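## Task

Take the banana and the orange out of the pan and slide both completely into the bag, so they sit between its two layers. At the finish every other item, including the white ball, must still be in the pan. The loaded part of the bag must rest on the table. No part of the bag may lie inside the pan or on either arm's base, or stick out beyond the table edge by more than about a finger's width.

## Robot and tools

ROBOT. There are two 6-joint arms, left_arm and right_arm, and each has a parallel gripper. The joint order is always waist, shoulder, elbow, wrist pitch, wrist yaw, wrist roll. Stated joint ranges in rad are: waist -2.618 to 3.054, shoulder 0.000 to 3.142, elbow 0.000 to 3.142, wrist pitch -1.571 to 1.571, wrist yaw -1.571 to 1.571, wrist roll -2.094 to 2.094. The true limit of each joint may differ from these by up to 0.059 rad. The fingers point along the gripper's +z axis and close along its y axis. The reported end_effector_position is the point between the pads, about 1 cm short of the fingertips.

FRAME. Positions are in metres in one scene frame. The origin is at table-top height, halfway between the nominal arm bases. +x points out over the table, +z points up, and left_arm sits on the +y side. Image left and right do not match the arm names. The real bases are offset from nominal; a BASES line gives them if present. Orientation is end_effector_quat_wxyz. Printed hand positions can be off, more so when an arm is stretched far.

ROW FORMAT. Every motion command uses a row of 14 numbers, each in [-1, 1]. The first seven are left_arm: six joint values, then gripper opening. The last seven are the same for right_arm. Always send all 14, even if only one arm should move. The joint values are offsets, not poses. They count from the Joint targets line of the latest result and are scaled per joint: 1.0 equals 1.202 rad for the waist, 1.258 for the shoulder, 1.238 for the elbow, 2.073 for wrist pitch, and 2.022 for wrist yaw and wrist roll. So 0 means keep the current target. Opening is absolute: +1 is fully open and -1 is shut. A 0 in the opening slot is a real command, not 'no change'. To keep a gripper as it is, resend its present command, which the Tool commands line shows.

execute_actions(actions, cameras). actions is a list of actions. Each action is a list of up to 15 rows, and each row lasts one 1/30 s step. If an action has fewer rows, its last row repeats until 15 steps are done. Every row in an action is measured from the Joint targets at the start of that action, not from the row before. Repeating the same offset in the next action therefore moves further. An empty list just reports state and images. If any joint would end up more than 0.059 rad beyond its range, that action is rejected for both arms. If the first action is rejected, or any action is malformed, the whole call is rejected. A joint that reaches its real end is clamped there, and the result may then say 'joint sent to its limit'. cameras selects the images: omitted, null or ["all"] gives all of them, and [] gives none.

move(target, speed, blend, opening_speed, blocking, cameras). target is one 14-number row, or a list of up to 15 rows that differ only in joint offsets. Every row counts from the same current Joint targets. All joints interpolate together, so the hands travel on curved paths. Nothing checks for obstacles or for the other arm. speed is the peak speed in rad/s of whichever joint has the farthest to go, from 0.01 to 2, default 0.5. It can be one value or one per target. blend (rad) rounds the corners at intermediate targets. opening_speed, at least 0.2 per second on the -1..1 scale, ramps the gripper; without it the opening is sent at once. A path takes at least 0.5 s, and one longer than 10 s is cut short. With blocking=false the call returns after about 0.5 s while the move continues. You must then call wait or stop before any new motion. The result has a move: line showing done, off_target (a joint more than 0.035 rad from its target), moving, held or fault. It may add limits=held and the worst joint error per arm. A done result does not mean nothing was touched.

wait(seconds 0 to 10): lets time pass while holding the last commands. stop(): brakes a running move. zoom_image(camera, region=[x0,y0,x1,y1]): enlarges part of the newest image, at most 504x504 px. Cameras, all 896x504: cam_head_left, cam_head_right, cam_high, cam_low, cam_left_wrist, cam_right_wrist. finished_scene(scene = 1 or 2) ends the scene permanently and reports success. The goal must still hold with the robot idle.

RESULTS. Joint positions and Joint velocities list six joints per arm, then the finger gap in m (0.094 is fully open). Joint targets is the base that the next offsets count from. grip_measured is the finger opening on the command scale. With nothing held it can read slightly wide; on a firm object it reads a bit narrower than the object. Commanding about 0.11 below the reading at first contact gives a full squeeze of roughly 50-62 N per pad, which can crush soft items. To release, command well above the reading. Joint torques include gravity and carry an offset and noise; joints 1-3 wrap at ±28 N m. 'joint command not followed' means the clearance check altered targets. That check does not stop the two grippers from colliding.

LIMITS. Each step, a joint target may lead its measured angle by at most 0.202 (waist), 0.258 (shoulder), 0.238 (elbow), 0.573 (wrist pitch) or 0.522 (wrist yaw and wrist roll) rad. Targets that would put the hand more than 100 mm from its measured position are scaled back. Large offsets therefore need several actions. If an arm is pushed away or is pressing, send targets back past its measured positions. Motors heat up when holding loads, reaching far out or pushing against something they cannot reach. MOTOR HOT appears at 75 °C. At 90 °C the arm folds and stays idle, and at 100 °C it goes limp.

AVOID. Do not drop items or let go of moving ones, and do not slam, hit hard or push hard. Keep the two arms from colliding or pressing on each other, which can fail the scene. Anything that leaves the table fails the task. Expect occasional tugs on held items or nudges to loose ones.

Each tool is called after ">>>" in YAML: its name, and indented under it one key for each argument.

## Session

>>> execute_actions:
  actions: []

Scene clock: 0.00 s.
left_arm: end_effector_position=(+0.3720, +0.3987, +0.1522) grip_measured=+1.000 end_effector_quat_wxyz=(+0.605, -0.125, +0.783, +0.073) | right_arm: end_effector_position=(+0.3574, -0.2692, +0.1287) grip_measured=+1.000 end_effector_quat_wxyz=(+0.592, +0.060, +0.800, -0.081)
Joint names: [waist, shoulder, elbow, wrist pitch, wrist yaw, wrist roll]
Joint positions: left_arm=[0.056 1.49 0.373 0.85 -0.23 -0.099 0.094] | right_arm=[0.062 1.553 0.395 0.854 0.292 0.028 0.094]
Joint velocities: left_arm=[-0.002 -0.007 -0.007 -0.066 -0.007 0.066 0] | right_arm=[-0.007 -0.002 -0.002 -0.022 -0.051 0.022 0]
Joint torques (N m): no reading
Heat: left arm: 25 °C; right arm: 29 °C.
Joint targets: left_arm=[0.056 1.487 0.378 0.846 -0.230 -0.099] | right_arm=[0.062 1.543 0.405 0.867 0.293 0.028]
Tool commands: left_gripper/opening=+1.0 right_gripper/opening=+1.0

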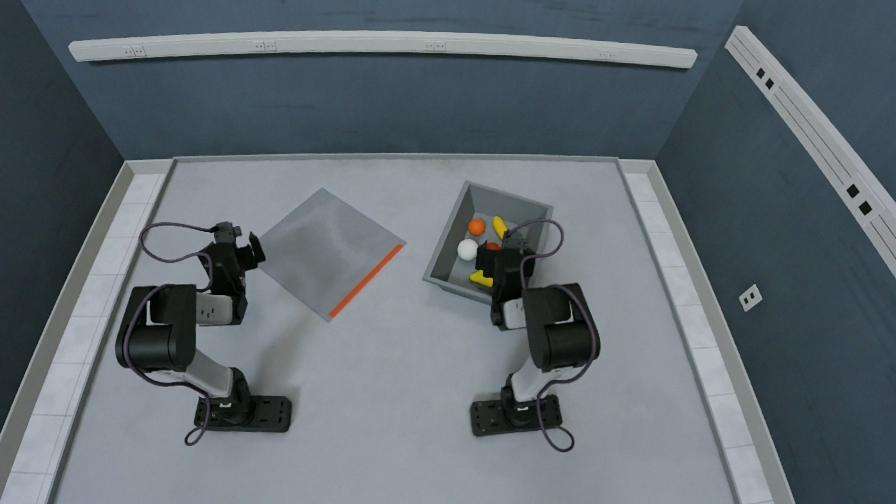

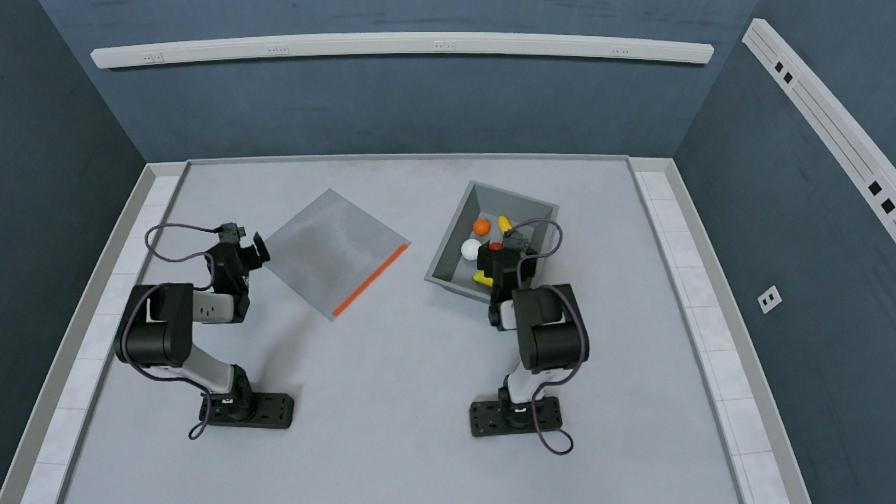

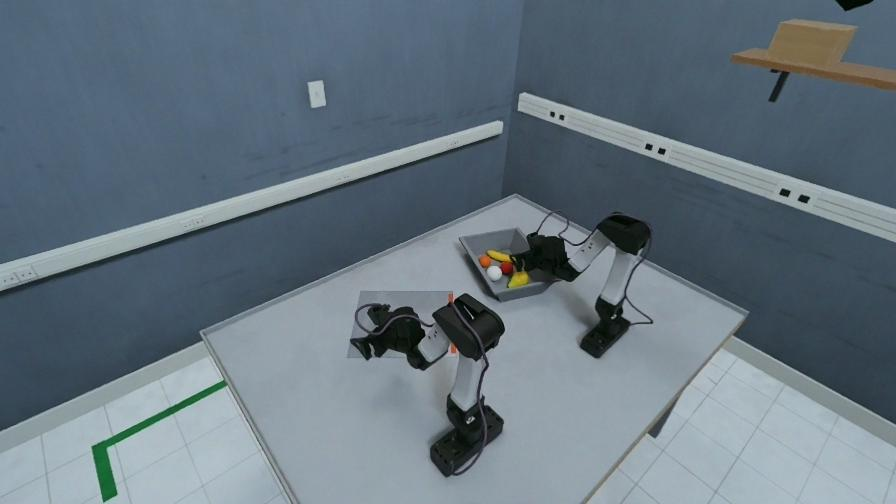

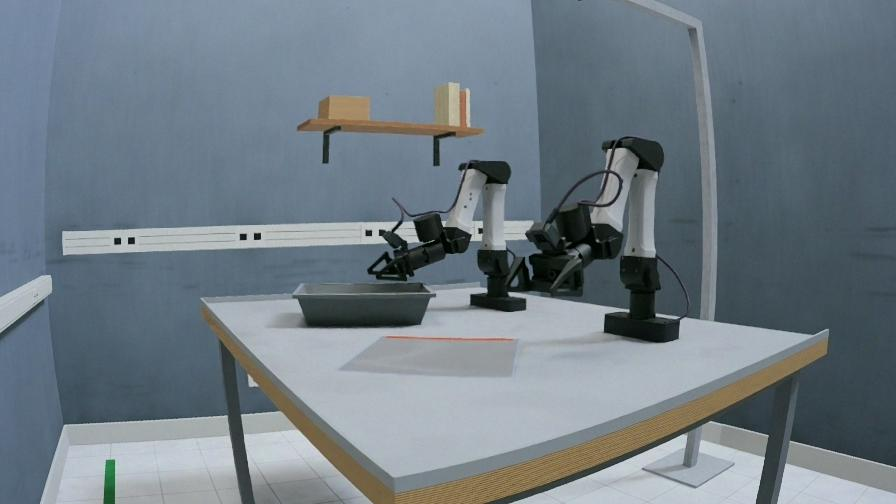

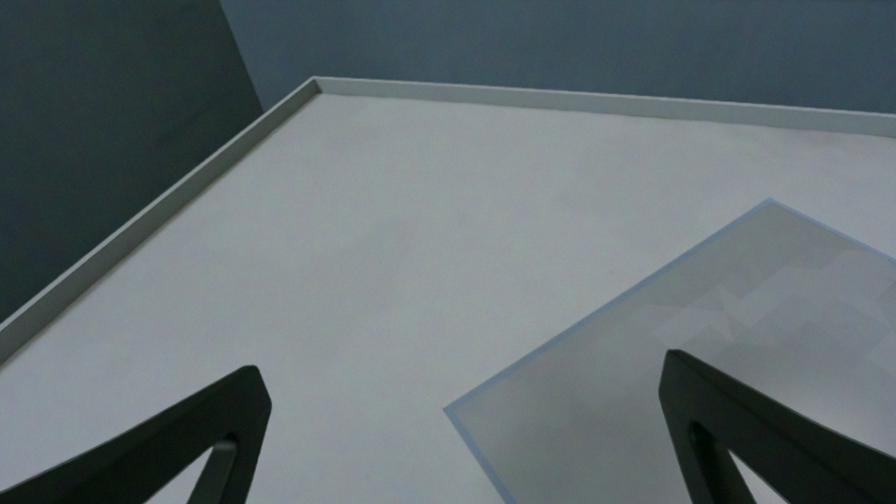

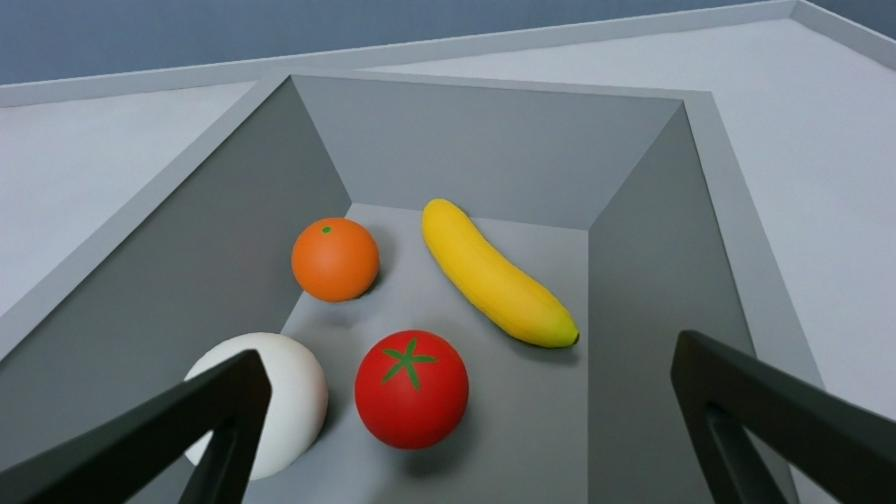

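>>> zoom_image:
  camera: "cam_head_left"
  region: [410, 170, 570, 310]

>>> zoom_image:
  camera: "cam_head_left"
  region: [250, 180, 420, 330]

>>> zoom_image:
  camera: "cam_high"
  region: [440, 220, 580, 310]

Scaled by 3.150 from the camera's 896x504 image, which has a finer 1280x720 frame.

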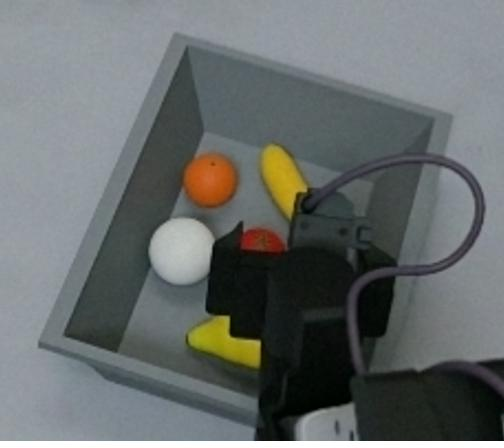

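Scaled by 2.965 from the camera's 896x504 image, which has a finer 1280x720 frame.

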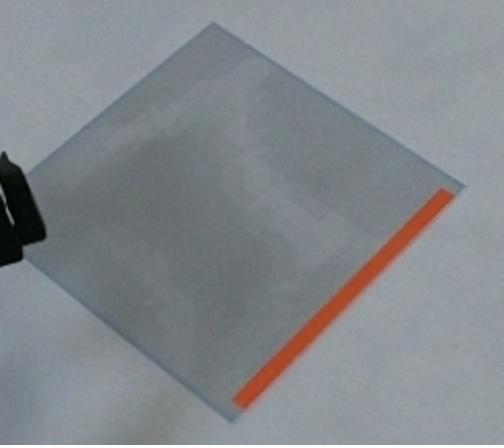

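Scaled by 3.600 from the camera's 896x504 image, which has a finer 1280x720 frame.

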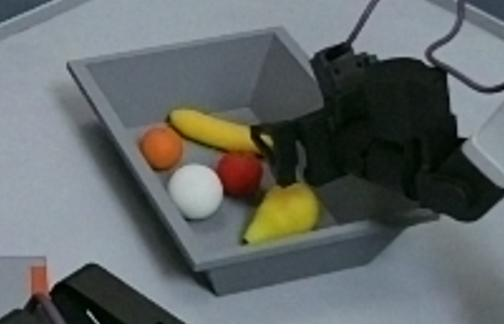

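>>> move:
  target: [-0.421,0.249,0.866,-0.794,0.1137,0.06,-0.04,0.0295,0.3316,0.8892,-0.7156,-0.0647,0.1283,0.6]
  speed: 1.0
  cameras: ["cam_left_wrist","cam_right_wrist"]

Scene clock: 8.03 s.
left_arm: end_effector_position=(+0.3652, +0.1532, +0.1524) grip_measured=-0.038 end_effector_quat_wxyz=(+0.209, +0.230, +0.949, -0.042) | right_arm: end_effector_position=(+0.4347, -0.2274, +0.1092) grip_measured=+0.601 end_effector_quat_wxyz=(+0.251, +0.097, +0.963, -0.032)
Joint names: [waist, shoulder, elbow, wrist pitch, wrist yaw, wrist roll]
Joint positions: left_arm=[-0.45 1.783 1.429 -0.786 -0.012 0.014 0.045] | right_arm=[0.091 1.948 1.478 -0.615 0.168 0.282 0.075]
Joint velocities: left_arm=[-0.002 -0.017 0.002 0.066 0.022 0.051 -0.001] | right_arm=[-0.022 -0.002 -0.007 -0.007 -0.007 -0.022 -0.001]
Joint torques (N m): left_arm=[0.16 -7.5 9.92 1.17 0.11 0.02] | right_arm=[0.66 -8.79 9.46 1.16 -0.02 0.1]
Heat: left arm: 27 °C; right arm: 30 °C.
Joint targets: left_arm=[-0.450 1.800 1.450 -0.800 0.000 0.022] | right_arm=[0.097 1.961 1.506 -0.616 0.162 0.287]
move: done
Images, in order (width x height): cam_left_wrist 896x504, cam_right_wrist 896x504.

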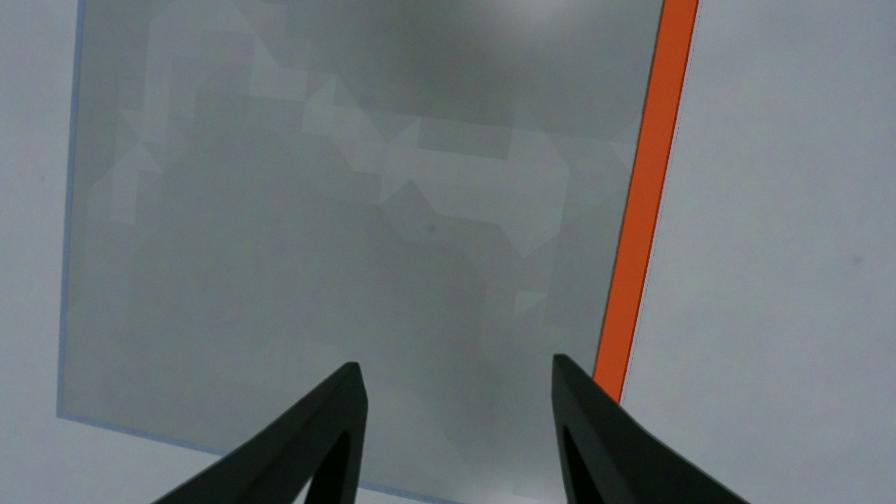

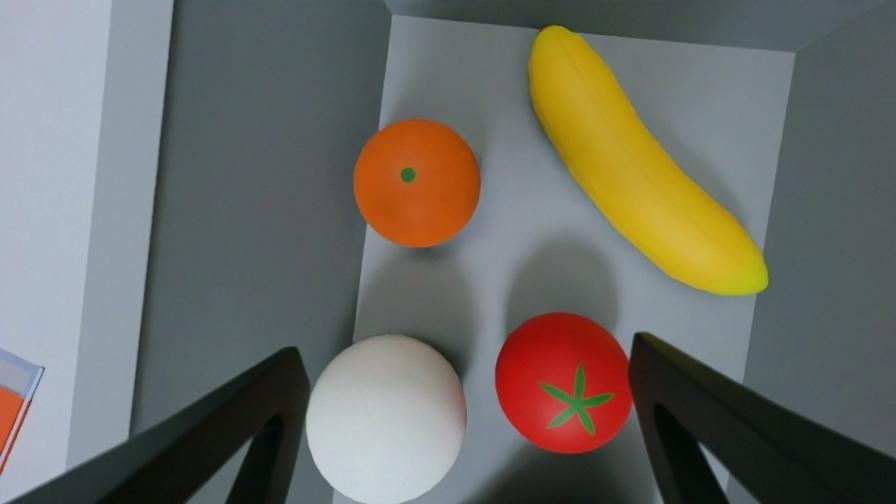

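>>> move:
  target: [-0.1544, 0.306, 0.3473, -0.2248, 0, 0, -0.04, 0, 0, 0, 0, 0, 0, 0.6]
  speed: 0.6
  cameras: ["cam_head_left", "cam_left_wrist"]

Scene clock: 12.57 s.
left_arm: end_effector_position=(+0.3177, +0.0893, +0.1009) grip_measured=-0.038 end_effector_quat_wxyz=(+0.005, +0.326, +0.945, +0.003) | right_arm: end_effector_position=(+0.4345, -0.2273, +0.1091) grip_measured=+0.601 end_effector_quat_wxyz=(+0.251, +0.097, +0.963, -0.032)
Joint names: [waist, shoulder, elbow, wrist pitch, wrist yaw, wrist roll]
Joint positions: left_arm=[-0.635 2.17 1.859 -1.254 -0.009 0.014 0.045] | right_arm=[0.091 1.948 1.478 -0.616 0.168 0.282 0.075]
Joint velocities: left_arm=[-0.012 0.002 0.007 -0.051 -0.066 0.007 0] | right_arm=[-0.022 0.017 -0.012 -0.081 0.022 -0.051 0]
Joint torques (N m): left_arm=[0.21 -10.13 9.06 0.32 0.1 0.03] | right_arm=[0.68 -8.77 9.46 1.16 0.02 0.11]
Heat: left arm: 27 °C; right arm: 32 °C.
Joint targets: left_arm=[-0.636 2.185 1.881 -1.266 0.000 0.022] | right_arm=[0.097 1.961 1.506 -0.616 0.162 0.287]
move: done
Images, in order (width x height): cam_head_left 896x504, cam_left_wrist 896x504.

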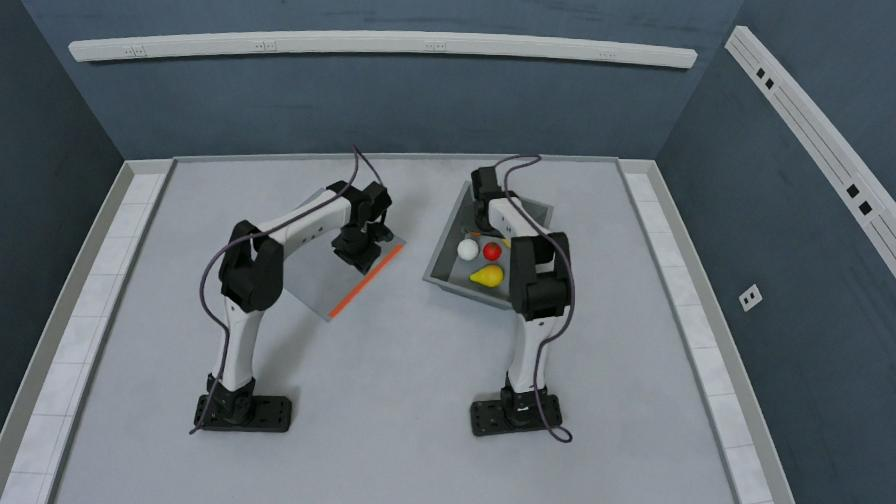

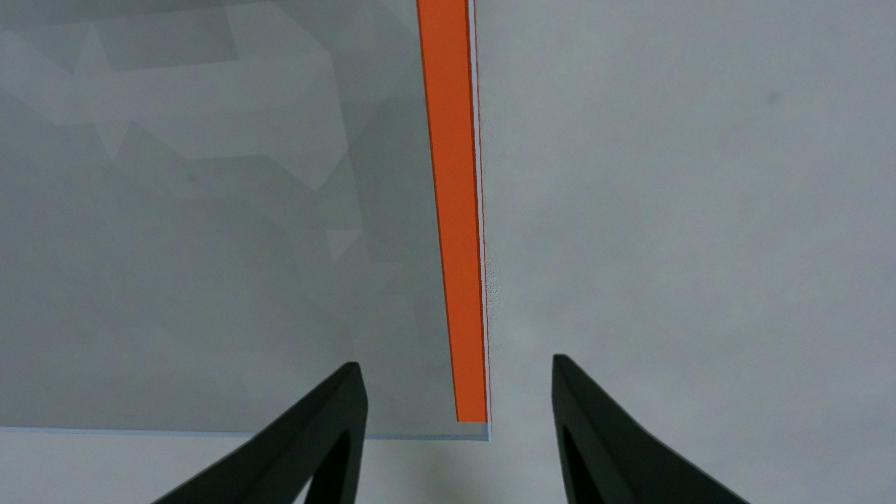

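>>> move:
  target: [0.005, 0.0996, 0.0222, 0.0468, 0, -0.0257, -0.04, 0, 0, 0, 0, 0, 0, 0.6]
  speed: 0.4
  cameras: ["cam_left_wrist"]

Scene clock: 15.17 s.
left_arm: end_effector_position=(+0.3313, +0.0790, +0.0547) grip_measured=-0.038 end_effector_quat_wxyz=(-0.008, +0.310, +0.951, +0.008) | right_arm: end_effector_position=(+0.4345, -0.2273, +0.1091) grip_measured=+0.601 end_effector_quat_wxyz=(+0.251, +0.097, +0.963, -0.032)
Joint names: [waist, shoulder, elbow, wrist pitch, wrist yaw, wrist roll]
Joint positions: left_arm=[-0.635 2.299 1.888 -1.18 -0.009 -0.021 0.045] | right_arm=[0.091 1.948 1.478 -0.616 0.168 0.282 0.075]
Joint velocities: left_arm=[-0.022 -0.007 0.017 0.066 0.007 0.095 0] | right_arm=[0.002 0.002 0.007 0.022 0.007 0.051 0]
Joint torques (N m): left_arm=[0.66 -11.22 8.87 0.48 0.1 -0.11] | right_arm=[0.68 -8.77 9.46 1.16 0.02 0.1]
Heat: left arm: 27 °C; right arm: 32 °C.
Joint targets: left_arm=[-0.630 2.311 1.908 -1.169 0.000 -0.030] | right_arm=[0.097 1.961 1.506 -0.616 0.162 0.287]
move: done
Images, in order (width x height): cam_left_wrist 896x504.

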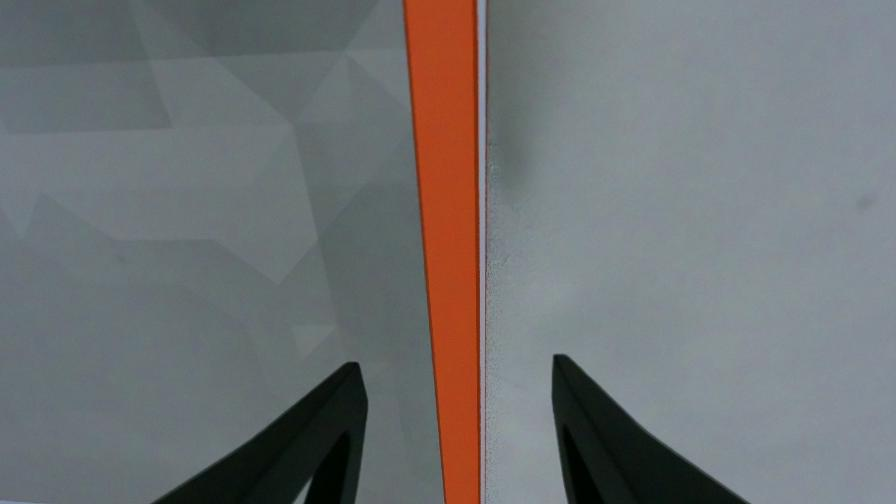

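>>> move:
  target: [0, 0.0346, -0.0804, 0.069, 0, 0, -0.04, 0, 0, 0, 0, 0, 0, 0.6]
  speed: 0.25
  cameras: ["cam_left_wrist"]

Scene clock: 16.60 s.
left_arm: end_effector_position=(+0.3389, +0.0732, +0.0209) grip_measured=-0.038 end_effector_quat_wxyz=(+0.008, +0.309, +0.951, +0.002) | right_arm: end_effector_position=(+0.4345, -0.2273, +0.1091) grip_measured=+0.601 end_effector_quat_wxyz=(+0.251, +0.097, +0.963, -0.032)
Joint names: [waist, shoulder, elbow, wrist pitch, wrist yaw, wrist roll]
Joint positions: left_arm=[-0.635 2.337 1.816 -1.037 -0.009 -0.022 0.045] | right_arm=[0.091 1.948 1.478 -0.616 0.168 0.282 0.075]
Joint velocities: left_arm=[-0.002 -0.007 -0.002 -0.022 0.095 0.007 0] | right_arm=[-0.002 -0.007 -0.017 0.007 0.007 0.051 0]
Joint torques (N m): left_arm=[0.64 -11.02 6.04 0.53 0.09 -0.11] | right_arm=[0.69 -8.79 9.46 1.16 0.01 0.11]
Heat: left arm: 27 °C; right arm: 32 °C.
Joint targets: left_arm=[-0.630 2.354 1.809 -1.026 0.000 -0.030] | right_arm=[0.097 1.961 1.506 -0.616 0.162 0.287]
move: done
Images, in order (width x height): cam_left_wrist 896x504.

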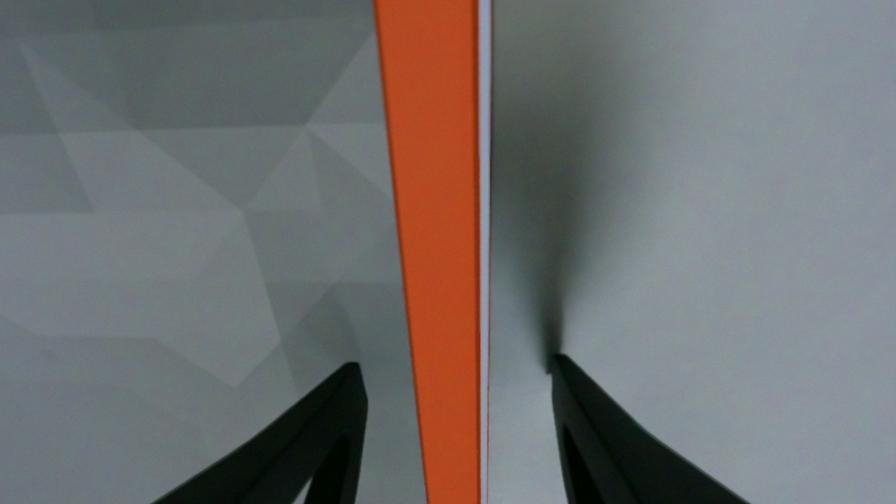

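>>> move:
  target: [0.005, 0.0064, -0.0165, 0.0116, 0, 0, -0.04, 0, 0, 0, 0, 0, 0, 0.6]
  speed: 0.2
  cameras: ["cam_left_wrist"]

>>> move:
  target: [0, 0, 0, 0, 0, 0, -1, 0, 0, 0, 0, 0, 0, 0.6]
  opening_speed: 0.6
  cameras: ["cam_left_wrist"]

Scene clock: 17.77 s.
left_arm: end_effector_position=(+0.3398, +0.0747, +0.0175) grip_measured=-0.039 end_effector_quat_wxyz=(+0.009, +0.307, +0.952, +0.002) | right_arm: end_effector_position=(+0.4345, -0.2273, +0.1091) grip_measured=+0.601 end_effector_quat_wxyz=(+0.251, +0.097, +0.963, -0.032)
Joint names: [waist, shoulder, elbow, wrist pitch, wrist yaw, wrist roll]
Joint positions: left_arm=[-0.631 2.337 1.802 -1.019 -0.009 -0.022 0.045] | right_arm=[0.091 1.948 1.478 -0.616 0.168 0.282 0.075]
Joint velocities: left_arm=[0.002 -0.022 -0.012 -0.095 -0.037 0.051 0] | right_arm=[-0.017 0.002 -0.002 -0.007 0.051 -0.022 0]
Joint torques (N m): left_arm=[0.75 -10.33 5.38 0.63 0.09 -0.11] | right_arm=[0.69 -8.79 9.47 1.16 0.01 0.11]
Heat: left arm: 27 °C; right arm: 33 °C.
Joint targets: left_arm=[-0.624 2.362 1.788 -1.002 0.000 -0.030] | right_arm=[0.097 1.961 1.506 -0.616 0.162 0.287]
move: done
Images, in order (width x height): cam_left_wrist 896x504.

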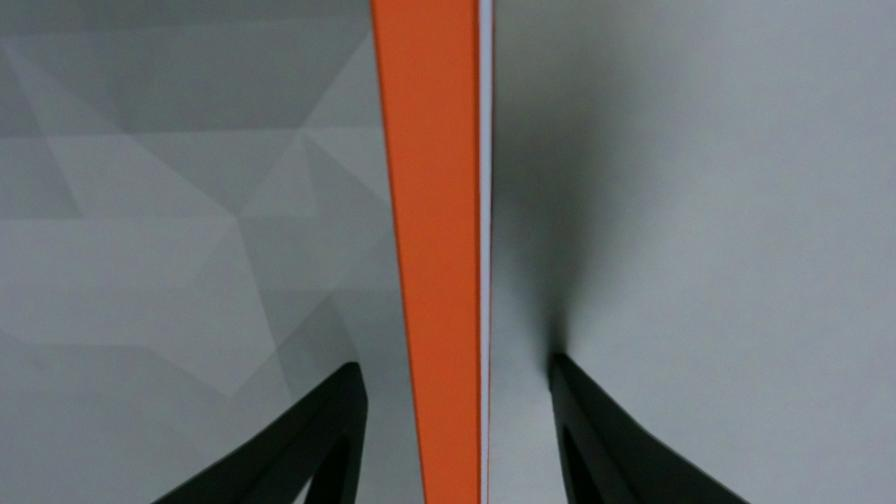

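Scene clock: 19.57 s.
left_arm: end_effector_position=(+0.3415, +0.0741, +0.0175) grip_measured=-0.986 end_effector_quat_wxyz=(+0.012, +0.306, +0.952, +0.000) | right_arm: end_effector_position=(+0.4345, -0.2273, +0.1091) grip_measured=+0.601 end_effector_quat_wxyz=(+0.251, +0.097, +0.963, -0.032)
Joint names: [waist, shoulder, elbow, wrist pitch, wrist yaw, wrist roll]
Joint positions: left_arm=[-0.629 2.337 1.802 -1.012 -0.007 -0.022 0.001] | right_arm=[0.091 1.948 1.478 -0.616 0.168 0.282 0.075]
Joint velocities: left_arm=[0.017 0.002 -0.007 -0.007 -0.007 -0.095 0.001] | right_arm=[0.002 0.017 0.007 0.037 0.066 -0.022 0.001]
Joint torques (N m): left_arm=[0.61 -10.36 5.44 0.57 0.07 -0.11] | right_arm=[0.69 -8.77 9.47 1.16 0.01 0.11]
Heat: left arm: 28 °C; right arm: 33 °C.
Joint targets: left_arm=[-0.624 2.362 1.788 -1.002 0.000 -0.030] | right_arm=[0.097 1.961 1.506 -0.616 0.162 0.287]
move: done
Images, in order (width x height): cam_left_wrist 896x504.

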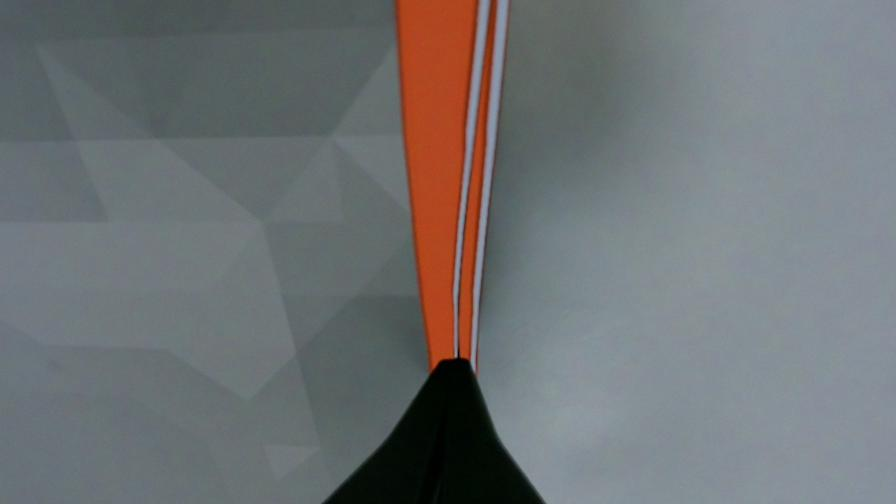

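>>> move:
  target: [0.0346, -0.027, 0.1054, -0.0769, 0, 0, -1, 0, 0, 0, 0, 0, 0, 0.6]
  speed: 0.15
  cameras: ["cam_left_wrist", "cam_head_left"]

Scene clock: 22.33 s.
left_arm: end_effector_position=(+0.3489, +0.0913, +0.0411) grip_measured=-0.987 end_effector_quat_wxyz=(-0.007, +0.287, +0.958, +0.006) | right_arm: end_effector_position=(+0.4345, -0.2273, +0.1091) grip_measured=+0.601 end_effector_quat_wxyz=(+0.251, +0.097, +0.963, -0.032)
Joint names: [waist, shoulder, elbow, wrist pitch, wrist yaw, wrist roll]
Joint positions: left_arm=[-0.588 2.337 1.899 -1.149 -0.007 -0.022 0.001] | right_arm=[0.091 1.948 1.478 -0.616 0.168 0.282 0.075]
Joint velocities: left_arm=[0.002 0.012 -0.002 0.022 -0.007 -0.051 0.002] | right_arm=[0.012 0.017 0.007 0.095 -0.037 -0.007 -0.001]
Joint torques (N m): left_arm=[0.69 -13.09 8.77 0.24 0.08 -0.11] | right_arm=[0.68 -8.79 9.44 1.16 0.02 0.11]
Heat: left arm: 29 °C; right arm: 34 °C.
Joint targets: left_arm=[-0.582 2.328 1.918 -1.161 0.000 -0.030] | right_arm=[0.097 1.961 1.506 -0.616 0.162 0.287]
move: done
Images, in order (width x height): cam_head_left 896x504, cam_left_wrist 896x504.

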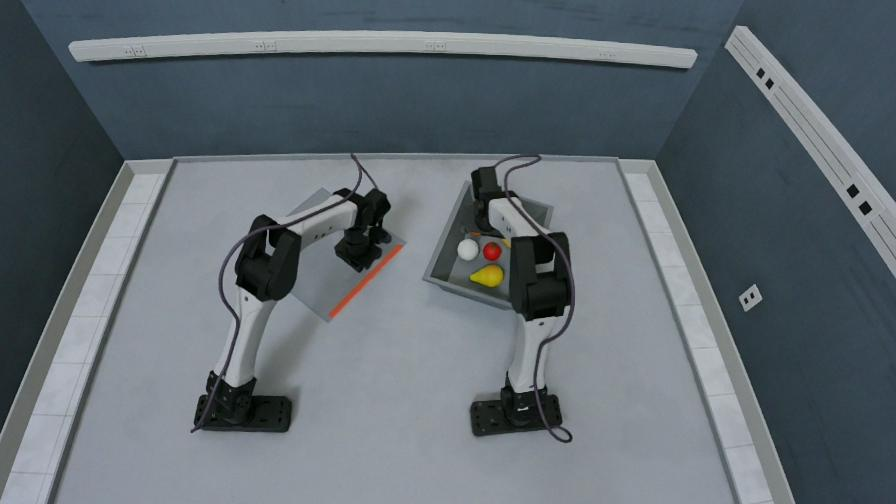

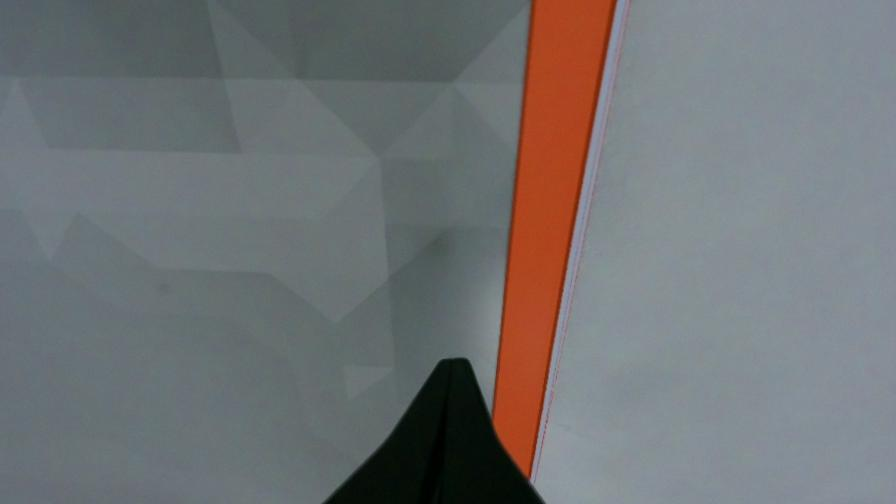

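>>> move:
  target: [-0.0333, -0.0141, -0.0081, -0.0039, 0, 0, -0.04, 0, 0, 0, 0, 0, 0, 0.6]
  speed: 0.3
  cameras: ["cam_left_wrist"]

Scene clock: 23.77 s.
left_arm: end_effector_position=(+0.3388, +0.0807, +0.0411) grip_measured=-0.041 end_effector_quat_wxyz=(-0.011, +0.302, +0.953, +0.007) | right_arm: end_effector_position=(+0.4345, -0.2273, +0.1091) grip_measured=+0.601 end_effector_quat_wxyz=(+0.251, +0.097, +0.963, -0.032)
Joint names: [waist, shoulder, elbow, wrist pitch, wrist yaw, wrist roll]
Joint positions: left_arm=[-0.621 2.337 1.899 -1.158 -0.007 -0.022 0.045] | right_arm=[0.091 1.948 1.478 -0.616 0.168 0.282 0.075]
Joint velocities: left_arm=[-0.002 -0.012 -0.002 -0.007 -0.022 -0.037 0] | right_arm=[-0.022 0.002 -0.002 0.051 -0.007 -0.081 0]
Joint torques (N m): left_arm=[0.09 -14.45 7.77 0.22 0.07 -0.11] | right_arm=[0.69 -8.79 9.46 1.16 0.01 0.1]
Heat: left arm: 30 °C; right arm: 34 °C.
Joint targets: left_arm=[-0.622 2.310 1.908 -1.169 0.000 -0.030] | right_arm=[0.097 1.961 1.506 -0.616 0.162 0.287]
move: done
Images, in order (width x height): cam_left_wrist 896x504.

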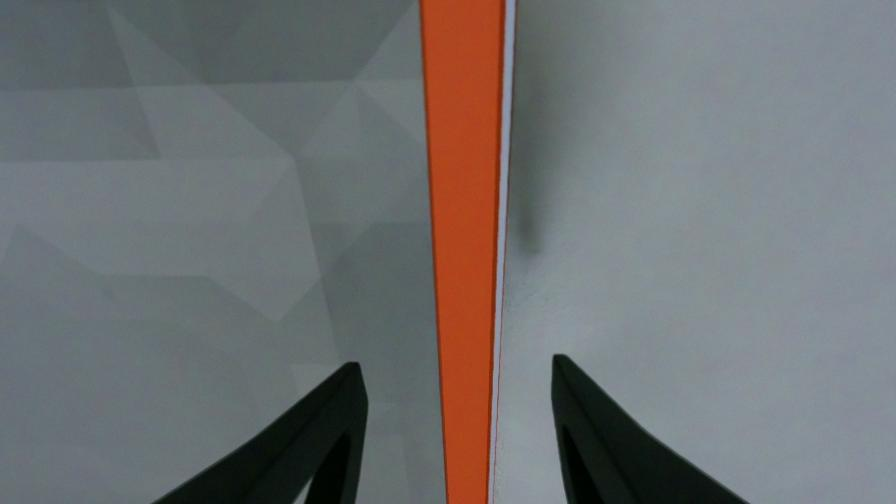

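>>> move:
  target: [0.0033, 0.0413, -0.1155, 0.0806, 0, 0, -0.04, 0, 0, 0, 0, 0, 0, 0.6]
  speed: 0.15
  cameras: ["cam_left_wrist"]

Scene clock: 25.50 s.
left_arm: end_effector_position=(+0.3347, +0.0830, +0.0159) grip_measured=-0.041 end_effector_quat_wxyz=(-0.008, +0.302, +0.953, +0.004) | right_arm: end_effector_position=(+0.4345, -0.2273, +0.1091) grip_measured=+0.601 end_effector_quat_wxyz=(+0.251, +0.097, +0.963, -0.032)
Joint names: [waist, shoulder, elbow, wrist pitch, wrist yaw, wrist roll]
Joint positions: left_arm=[-0.621 2.337 1.796 -1.047 -0.003 -0.022 0.045] | right_arm=[0.091 1.948 1.478 -0.616 0.168 0.282 0.075]
Joint velocities: left_arm=[-0.007 -0.022 -0.007 0.037 0.007 -0.081 -0.001] | right_arm=[0.017 0.002 -0.017 0.022 -0.051 -0.022 -0.001]
Joint torques (N m): left_arm=[0.39 -10.29 3.75 0.87 0.03 -0.11] | right_arm=[0.7 -8.79 9.46 1.16 0.02 0.1]
Heat: left arm: 31 °C; right arm: 34 °C.
Joint targets: left_arm=[-0.618 2.362 1.766 -1.002 0.000 -0.030] | right_arm=[0.097 1.961 1.506 -0.616 0.162 0.287]
move: off_target (left_arm); left_arm: the wrist pitch is farthest, 0.045 rad from its target
Images, in order (width x height): cam_left_wrist 896x504.

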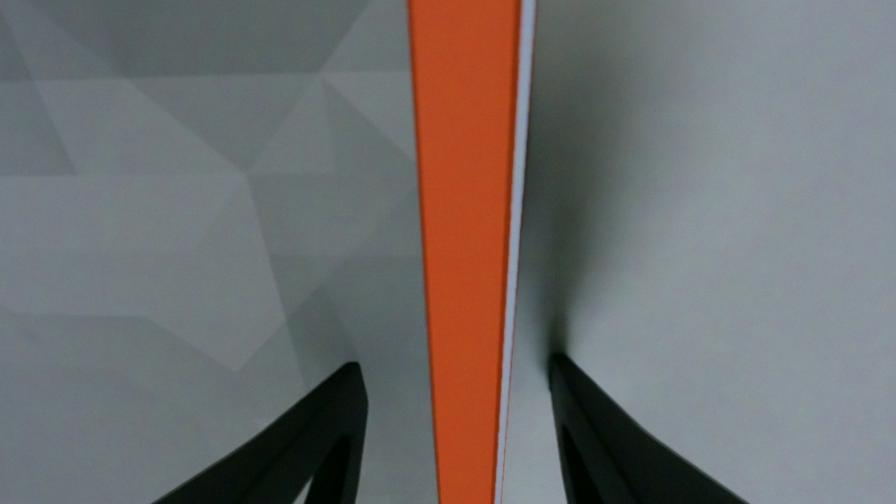

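>>> move:
  target: [0, 0, 0, 0, 0, 0, -1, 0, 0, 0, 0, 0, 0, 0.6]
  opening_speed: 0.5
  cameras: ["cam_left_wrist"]

Scene clock: 27.87 s.
left_arm: end_effector_position=(+0.3413, +0.0877, +0.0160) grip_measured=-0.980 end_effector_quat_wxyz=(+0.001, +0.299, +0.954, +0.017) | right_arm: end_effector_position=(+0.4345, -0.2273, +0.1091) grip_measured=+0.601 end_effector_quat_wxyz=(+0.251, +0.097, +0.963, -0.032)
Joint names: [waist, shoulder, elbow, wrist pitch, wrist yaw, wrist roll]
Joint positions: left_arm=[-0.615 2.337 1.796 -1.037 -0.033 -0.023 0.001] | right_arm=[0.091 1.948 1.478 -0.616 0.168 0.282 0.075]
Joint velocities: left_arm=[0.017 -0.012 -0.002 -0.007 -0.037 0.051 -0.002] | right_arm=[-0.007 -0.012 -0.007 -0.022 -0.022 0.007 -0.003]
Joint torques (N m): left_arm=[-0.01 -10.3 3.74 0.78 0.31 -0.1] | right_arm=[0.66 -8.79 9.47 1.16 0.02 0.1]
Heat: left arm: 31 °C; right arm: 35 °C.
Joint targets: left_arm=[-0.618 2.362 1.766 -1.002 0.000 -0.030] | right_arm=[0.097 1.961 1.506 -0.616 0.162 0.287]
move: done
Images, in order (width x height): cam_left_wrist 896x504.

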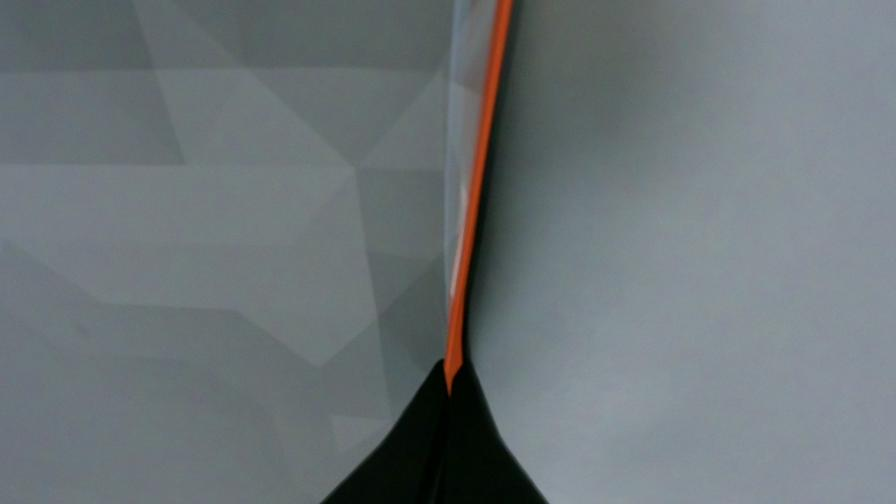

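>>> zoom_image:
  camera: "cam_left_wrist"
  region: [350, 0, 600, 400]

Scaled by 1.260 from the camera's 896x504 image, which has a finer 1280x720 frame.

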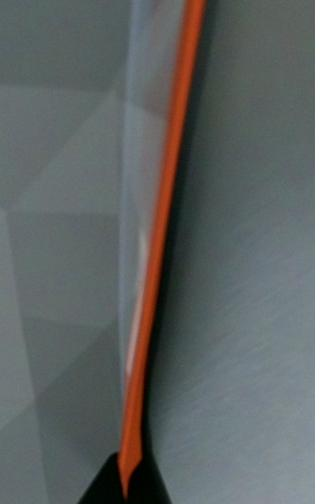

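>>> move:
  target: [0.0296, -0.027, 0.1232, -0.0769, 0, 0, -1, 0, 0, 0, 0, 0, 0, 0.6]
  speed: 0.15
  cameras: ["cam_left_wrist", "cam_low", "cam_head_left"]

Scene clock: 42.00 s.
left_arm: end_effector_position=(+0.3491, +0.0917, +0.0410) grip_measured=-0.981 end_effector_quat_wxyz=(-0.006, +0.287, +0.958, +0.009) | right_arm: end_effector_position=(+0.4345, -0.2273, +0.1091) grip_measured=+0.601 end_effector_quat_wxyz=(+0.251, +0.097, +0.963, -0.032)
Joint names: [waist, shoulder, elbow, wrist pitch, wrist yaw, wrist roll]
Joint positions: left_arm=[-0.59 2.337 1.898 -1.149 -0.012 -0.023 0.001] | right_arm=[0.091 1.948 1.478 -0.616 0.168 0.282 0.075]
Joint velocities: left_arm=[0.037 -0.012 -0.002 -0.066 0.022 0.022 0.001] | right_arm=[0.007 0.007 -0.002 -0.11 -0.007 -0.037 0]
Joint torques (N m): left_arm=[0.73 -13.09 8.79 0.22 0.12 -0.11] | right_arm=[0.69 -8.79 9.47 1.16 0.02 0.11]
Heat: left arm: 35 °C; right arm: 37 °C.
Joint targets: left_arm=[-0.583 2.328 1.918 -1.162 0.000 -0.030] | right_arm=[0.097 1.961 1.506 -0.616 0.162 0.287]
move: done
Images, in order (width x height): cam_head_left 896x504, cam_low 896x504, cam_left_wrist 896x504.

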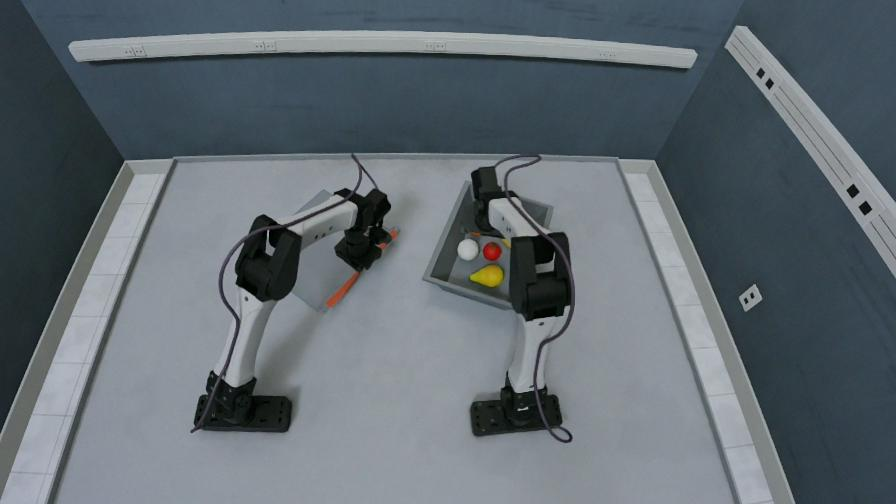

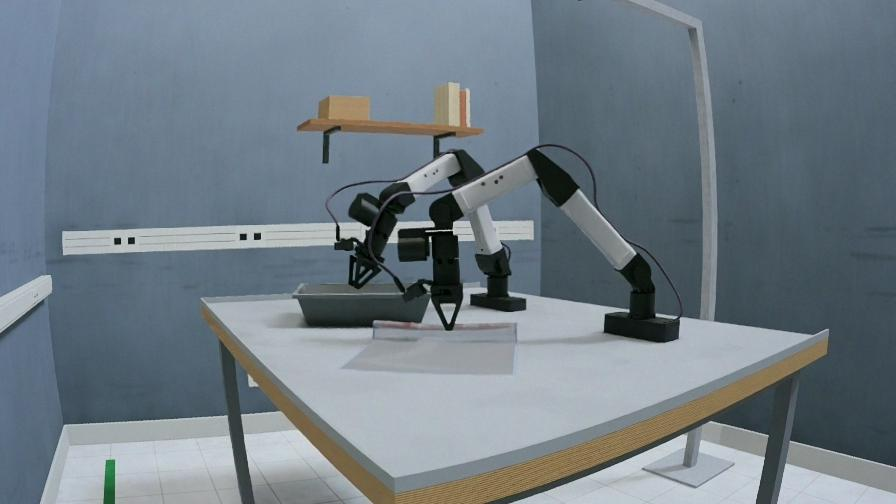

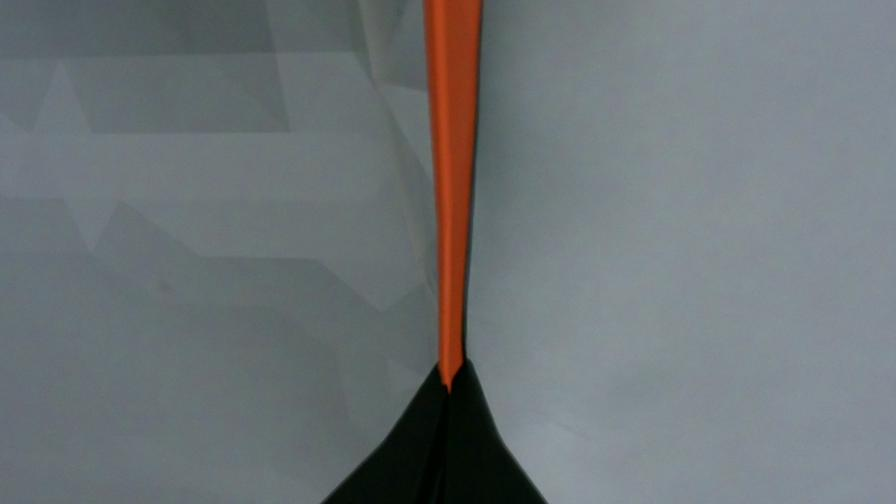

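>>> zoom_image:
  camera: "cam_low"
  region: [320, 270, 570, 400]

>>> zoom_image:
  camera: "cam_head_left"
  region: [270, 170, 450, 340]

Scaled by 2.016 from the camera's 896x504 image, which has a finer 1280x720 frame.

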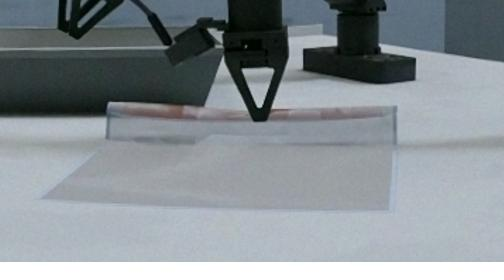

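Scaled by 2.800 from the camera's 896x504 image, which has a finer 1280x720 frame.

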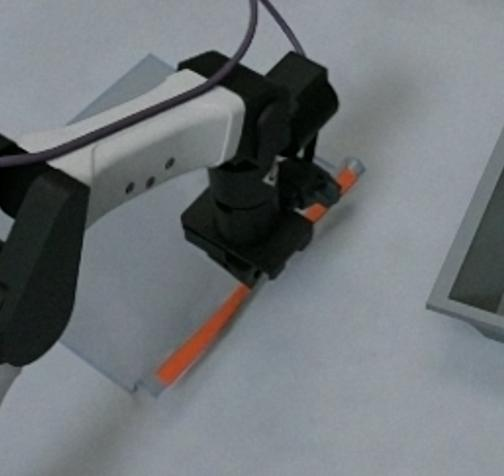

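>>> move:
  target: [-0.036, 0.0207, -0.1, 0.0676, 0, 0, -1, 0, 0, 0, 0, 0, 0, 0.6]
  speed: 0.2
  cameras: []

>>> move:
  target: [0, 0, 0, 0, 0, 0, 0, 0, 0, 0, 0, 0, 0, 0.6]
  opening_speed: 0.6
  cameras: ["cam_left_wrist", "cam_low"]

Scene clock: 44.03 s.
left_arm: end_effector_position=(+0.3399, +0.0815, +0.0180) grip_measured=-0.981 end_effector_quat_wxyz=(+0.002, +0.301, +0.953, +0.006) | right_arm: end_effector_position=(+0.4345, -0.2273, +0.1091) grip_measured=+0.601 end_effector_quat_wxyz=(+0.251, +0.097, +0.963, -0.032)
Joint names: [waist, shoulder, elbow, wrist pitch, wrist yaw, wrist roll]
Joint positions: left_arm=[-0.62 2.337 1.804 -1.038 -0.012 -0.023 0.001] | right_arm=[0.091 1.948 1.478 -0.616 0.168 0.282 0.075]
Joint velocities: left_arm=[0.022 0.012 -0.012 -0.022 -0.037 -0.022 0] | right_arm=[0.017 0.002 -0.012 -0.037 -0.022 -0.037 0]
Joint torques (N m): left_arm=[-0.24 -10.96 5.72 0.59 0.11 -0.11] | right_arm=[0.69 -8.77 9.46 1.16 0.02 0.1]
Heat: left arm: 35 °C; right arm: 37 °C.
Joint targets: left_arm=[-0.626 2.354 1.794 -1.021 0.000 -0.030] | right_arm=[0.097 1.961 1.506 -0.616 0.162 0.287]
move: done
No camera images: "cameras" was empty.

Scene clock: 45.90 s.
left_arm: end_effector_position=(+0.3411, +0.0804, +0.0180) grip_measured=-0.002 end_effector_quat_wxyz=(+0.005, +0.301, +0.953, +0.004) | right_arm: end_effector_position=(+0.4345, -0.2273, +0.1091) grip_measured=+0.601 end_effector_quat_wxyz=(+0.251, +0.097, +0.963, -0.032)
Joint names: [waist, shoulder, elbow, wrist pitch, wrist yaw, wrist roll]
Joint positions: left_arm=[-0.62 2.337 1.804 -1.032 -0.011 -0.023 0.047] | right_arm=[0.091 1.948 1.478 -0.616 0.168 0.282 0.075]
Joint velocities: left_arm=[-0.027 -0.002 -0.017 0.051 -0.081 0.051 0] | right_arm=[-0.002 0.002 0.002 -0.081 0.095 0.095 -0.001]
Joint torques (N m): left_arm=[-0.24 -10.93 5.75 0.53 0.11 -0.11] | right_arm=[0.68 -8.79 9.46 1.16 0.01 0.11]
Heat: left arm: 35 °C; right arm: 37 °C.
Joint targets: left_arm=[-0.626 2.354 1.794 -1.022 0.000 -0.030] | right_arm=[0.097 1.961 1.506 -0.616 0.162 0.287]
move: done
Images, in order (width x height): cam_low 896x504, cam_left_wrist 896x504.

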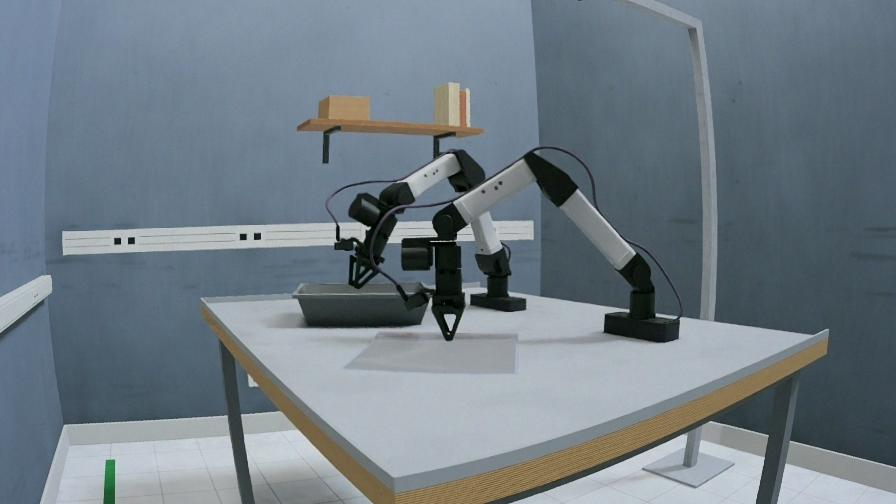

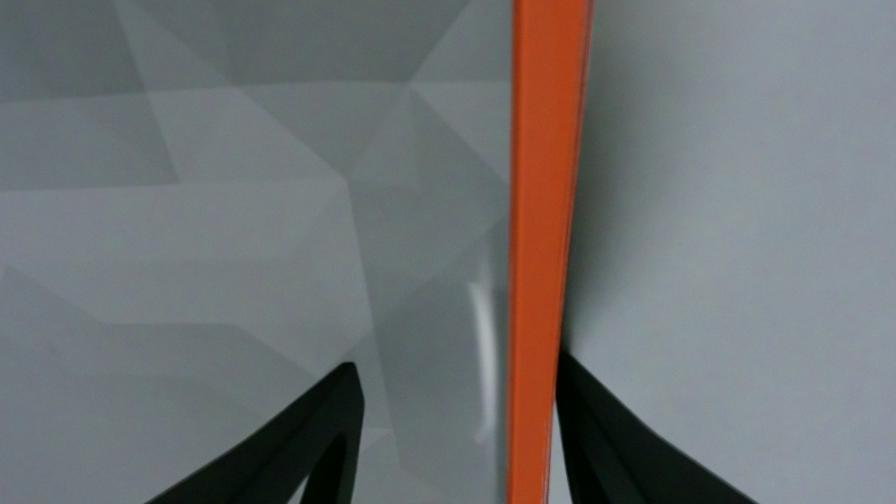

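>>> move:
  target: [0.0, -0.035, 0.092, -0.0711, 0, 0, 0, 0, 0, 0, 0, 0, 0, 0.6]
  speed: 0.25
  cameras: ["cam_left_wrist"]

Scene clock: 47.33 s.
left_arm: end_effector_position=(+0.3373, +0.0833, +0.0388) grip_measured=-0.002 end_effector_quat_wxyz=(-0.015, +0.301, +0.953, +0.011) | right_arm: end_effector_position=(+0.4345, -0.2273, +0.1091) grip_measured=+0.601 end_effector_quat_wxyz=(+0.251, +0.097, +0.963, -0.032)
Joint names: [waist, shoulder, elbow, wrist pitch, wrist yaw, wrist roll]
Joint positions: left_arm=[-0.62 2.337 1.889 -1.157 -0.011 -0.023 0.047] | right_arm=[0.091 1.948 1.478 -0.616 0.168 0.282 0.075]
Joint velocities: left_arm=[-0.002 0.007 -0.017 0.066 -0.022 0.007 0.001] | right_arm=[0.012 -0.002 0.007 -0.007 -0.066 -0.051 -0.001]
Joint torques (N m): left_arm=[-0.23 -14.43 8.69 0.17 0.12 -0.11] | right_arm=[0.66 -8.79 9.47 1.16 0.02 0.1]
Heat: left arm: 36 °C; right arm: 37 °C.
Joint targets: left_arm=[-0.626 2.310 1.908 -1.169 0.000 -0.030] | right_arm=[0.097 1.961 1.506 -0.616 0.162 0.287]
move: done
Images, in order (width x height): cam_left_wrist 896x504.

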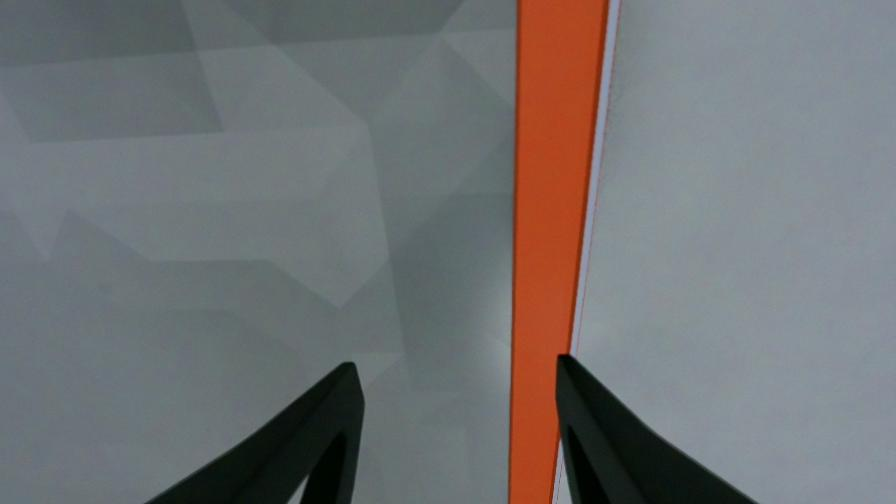

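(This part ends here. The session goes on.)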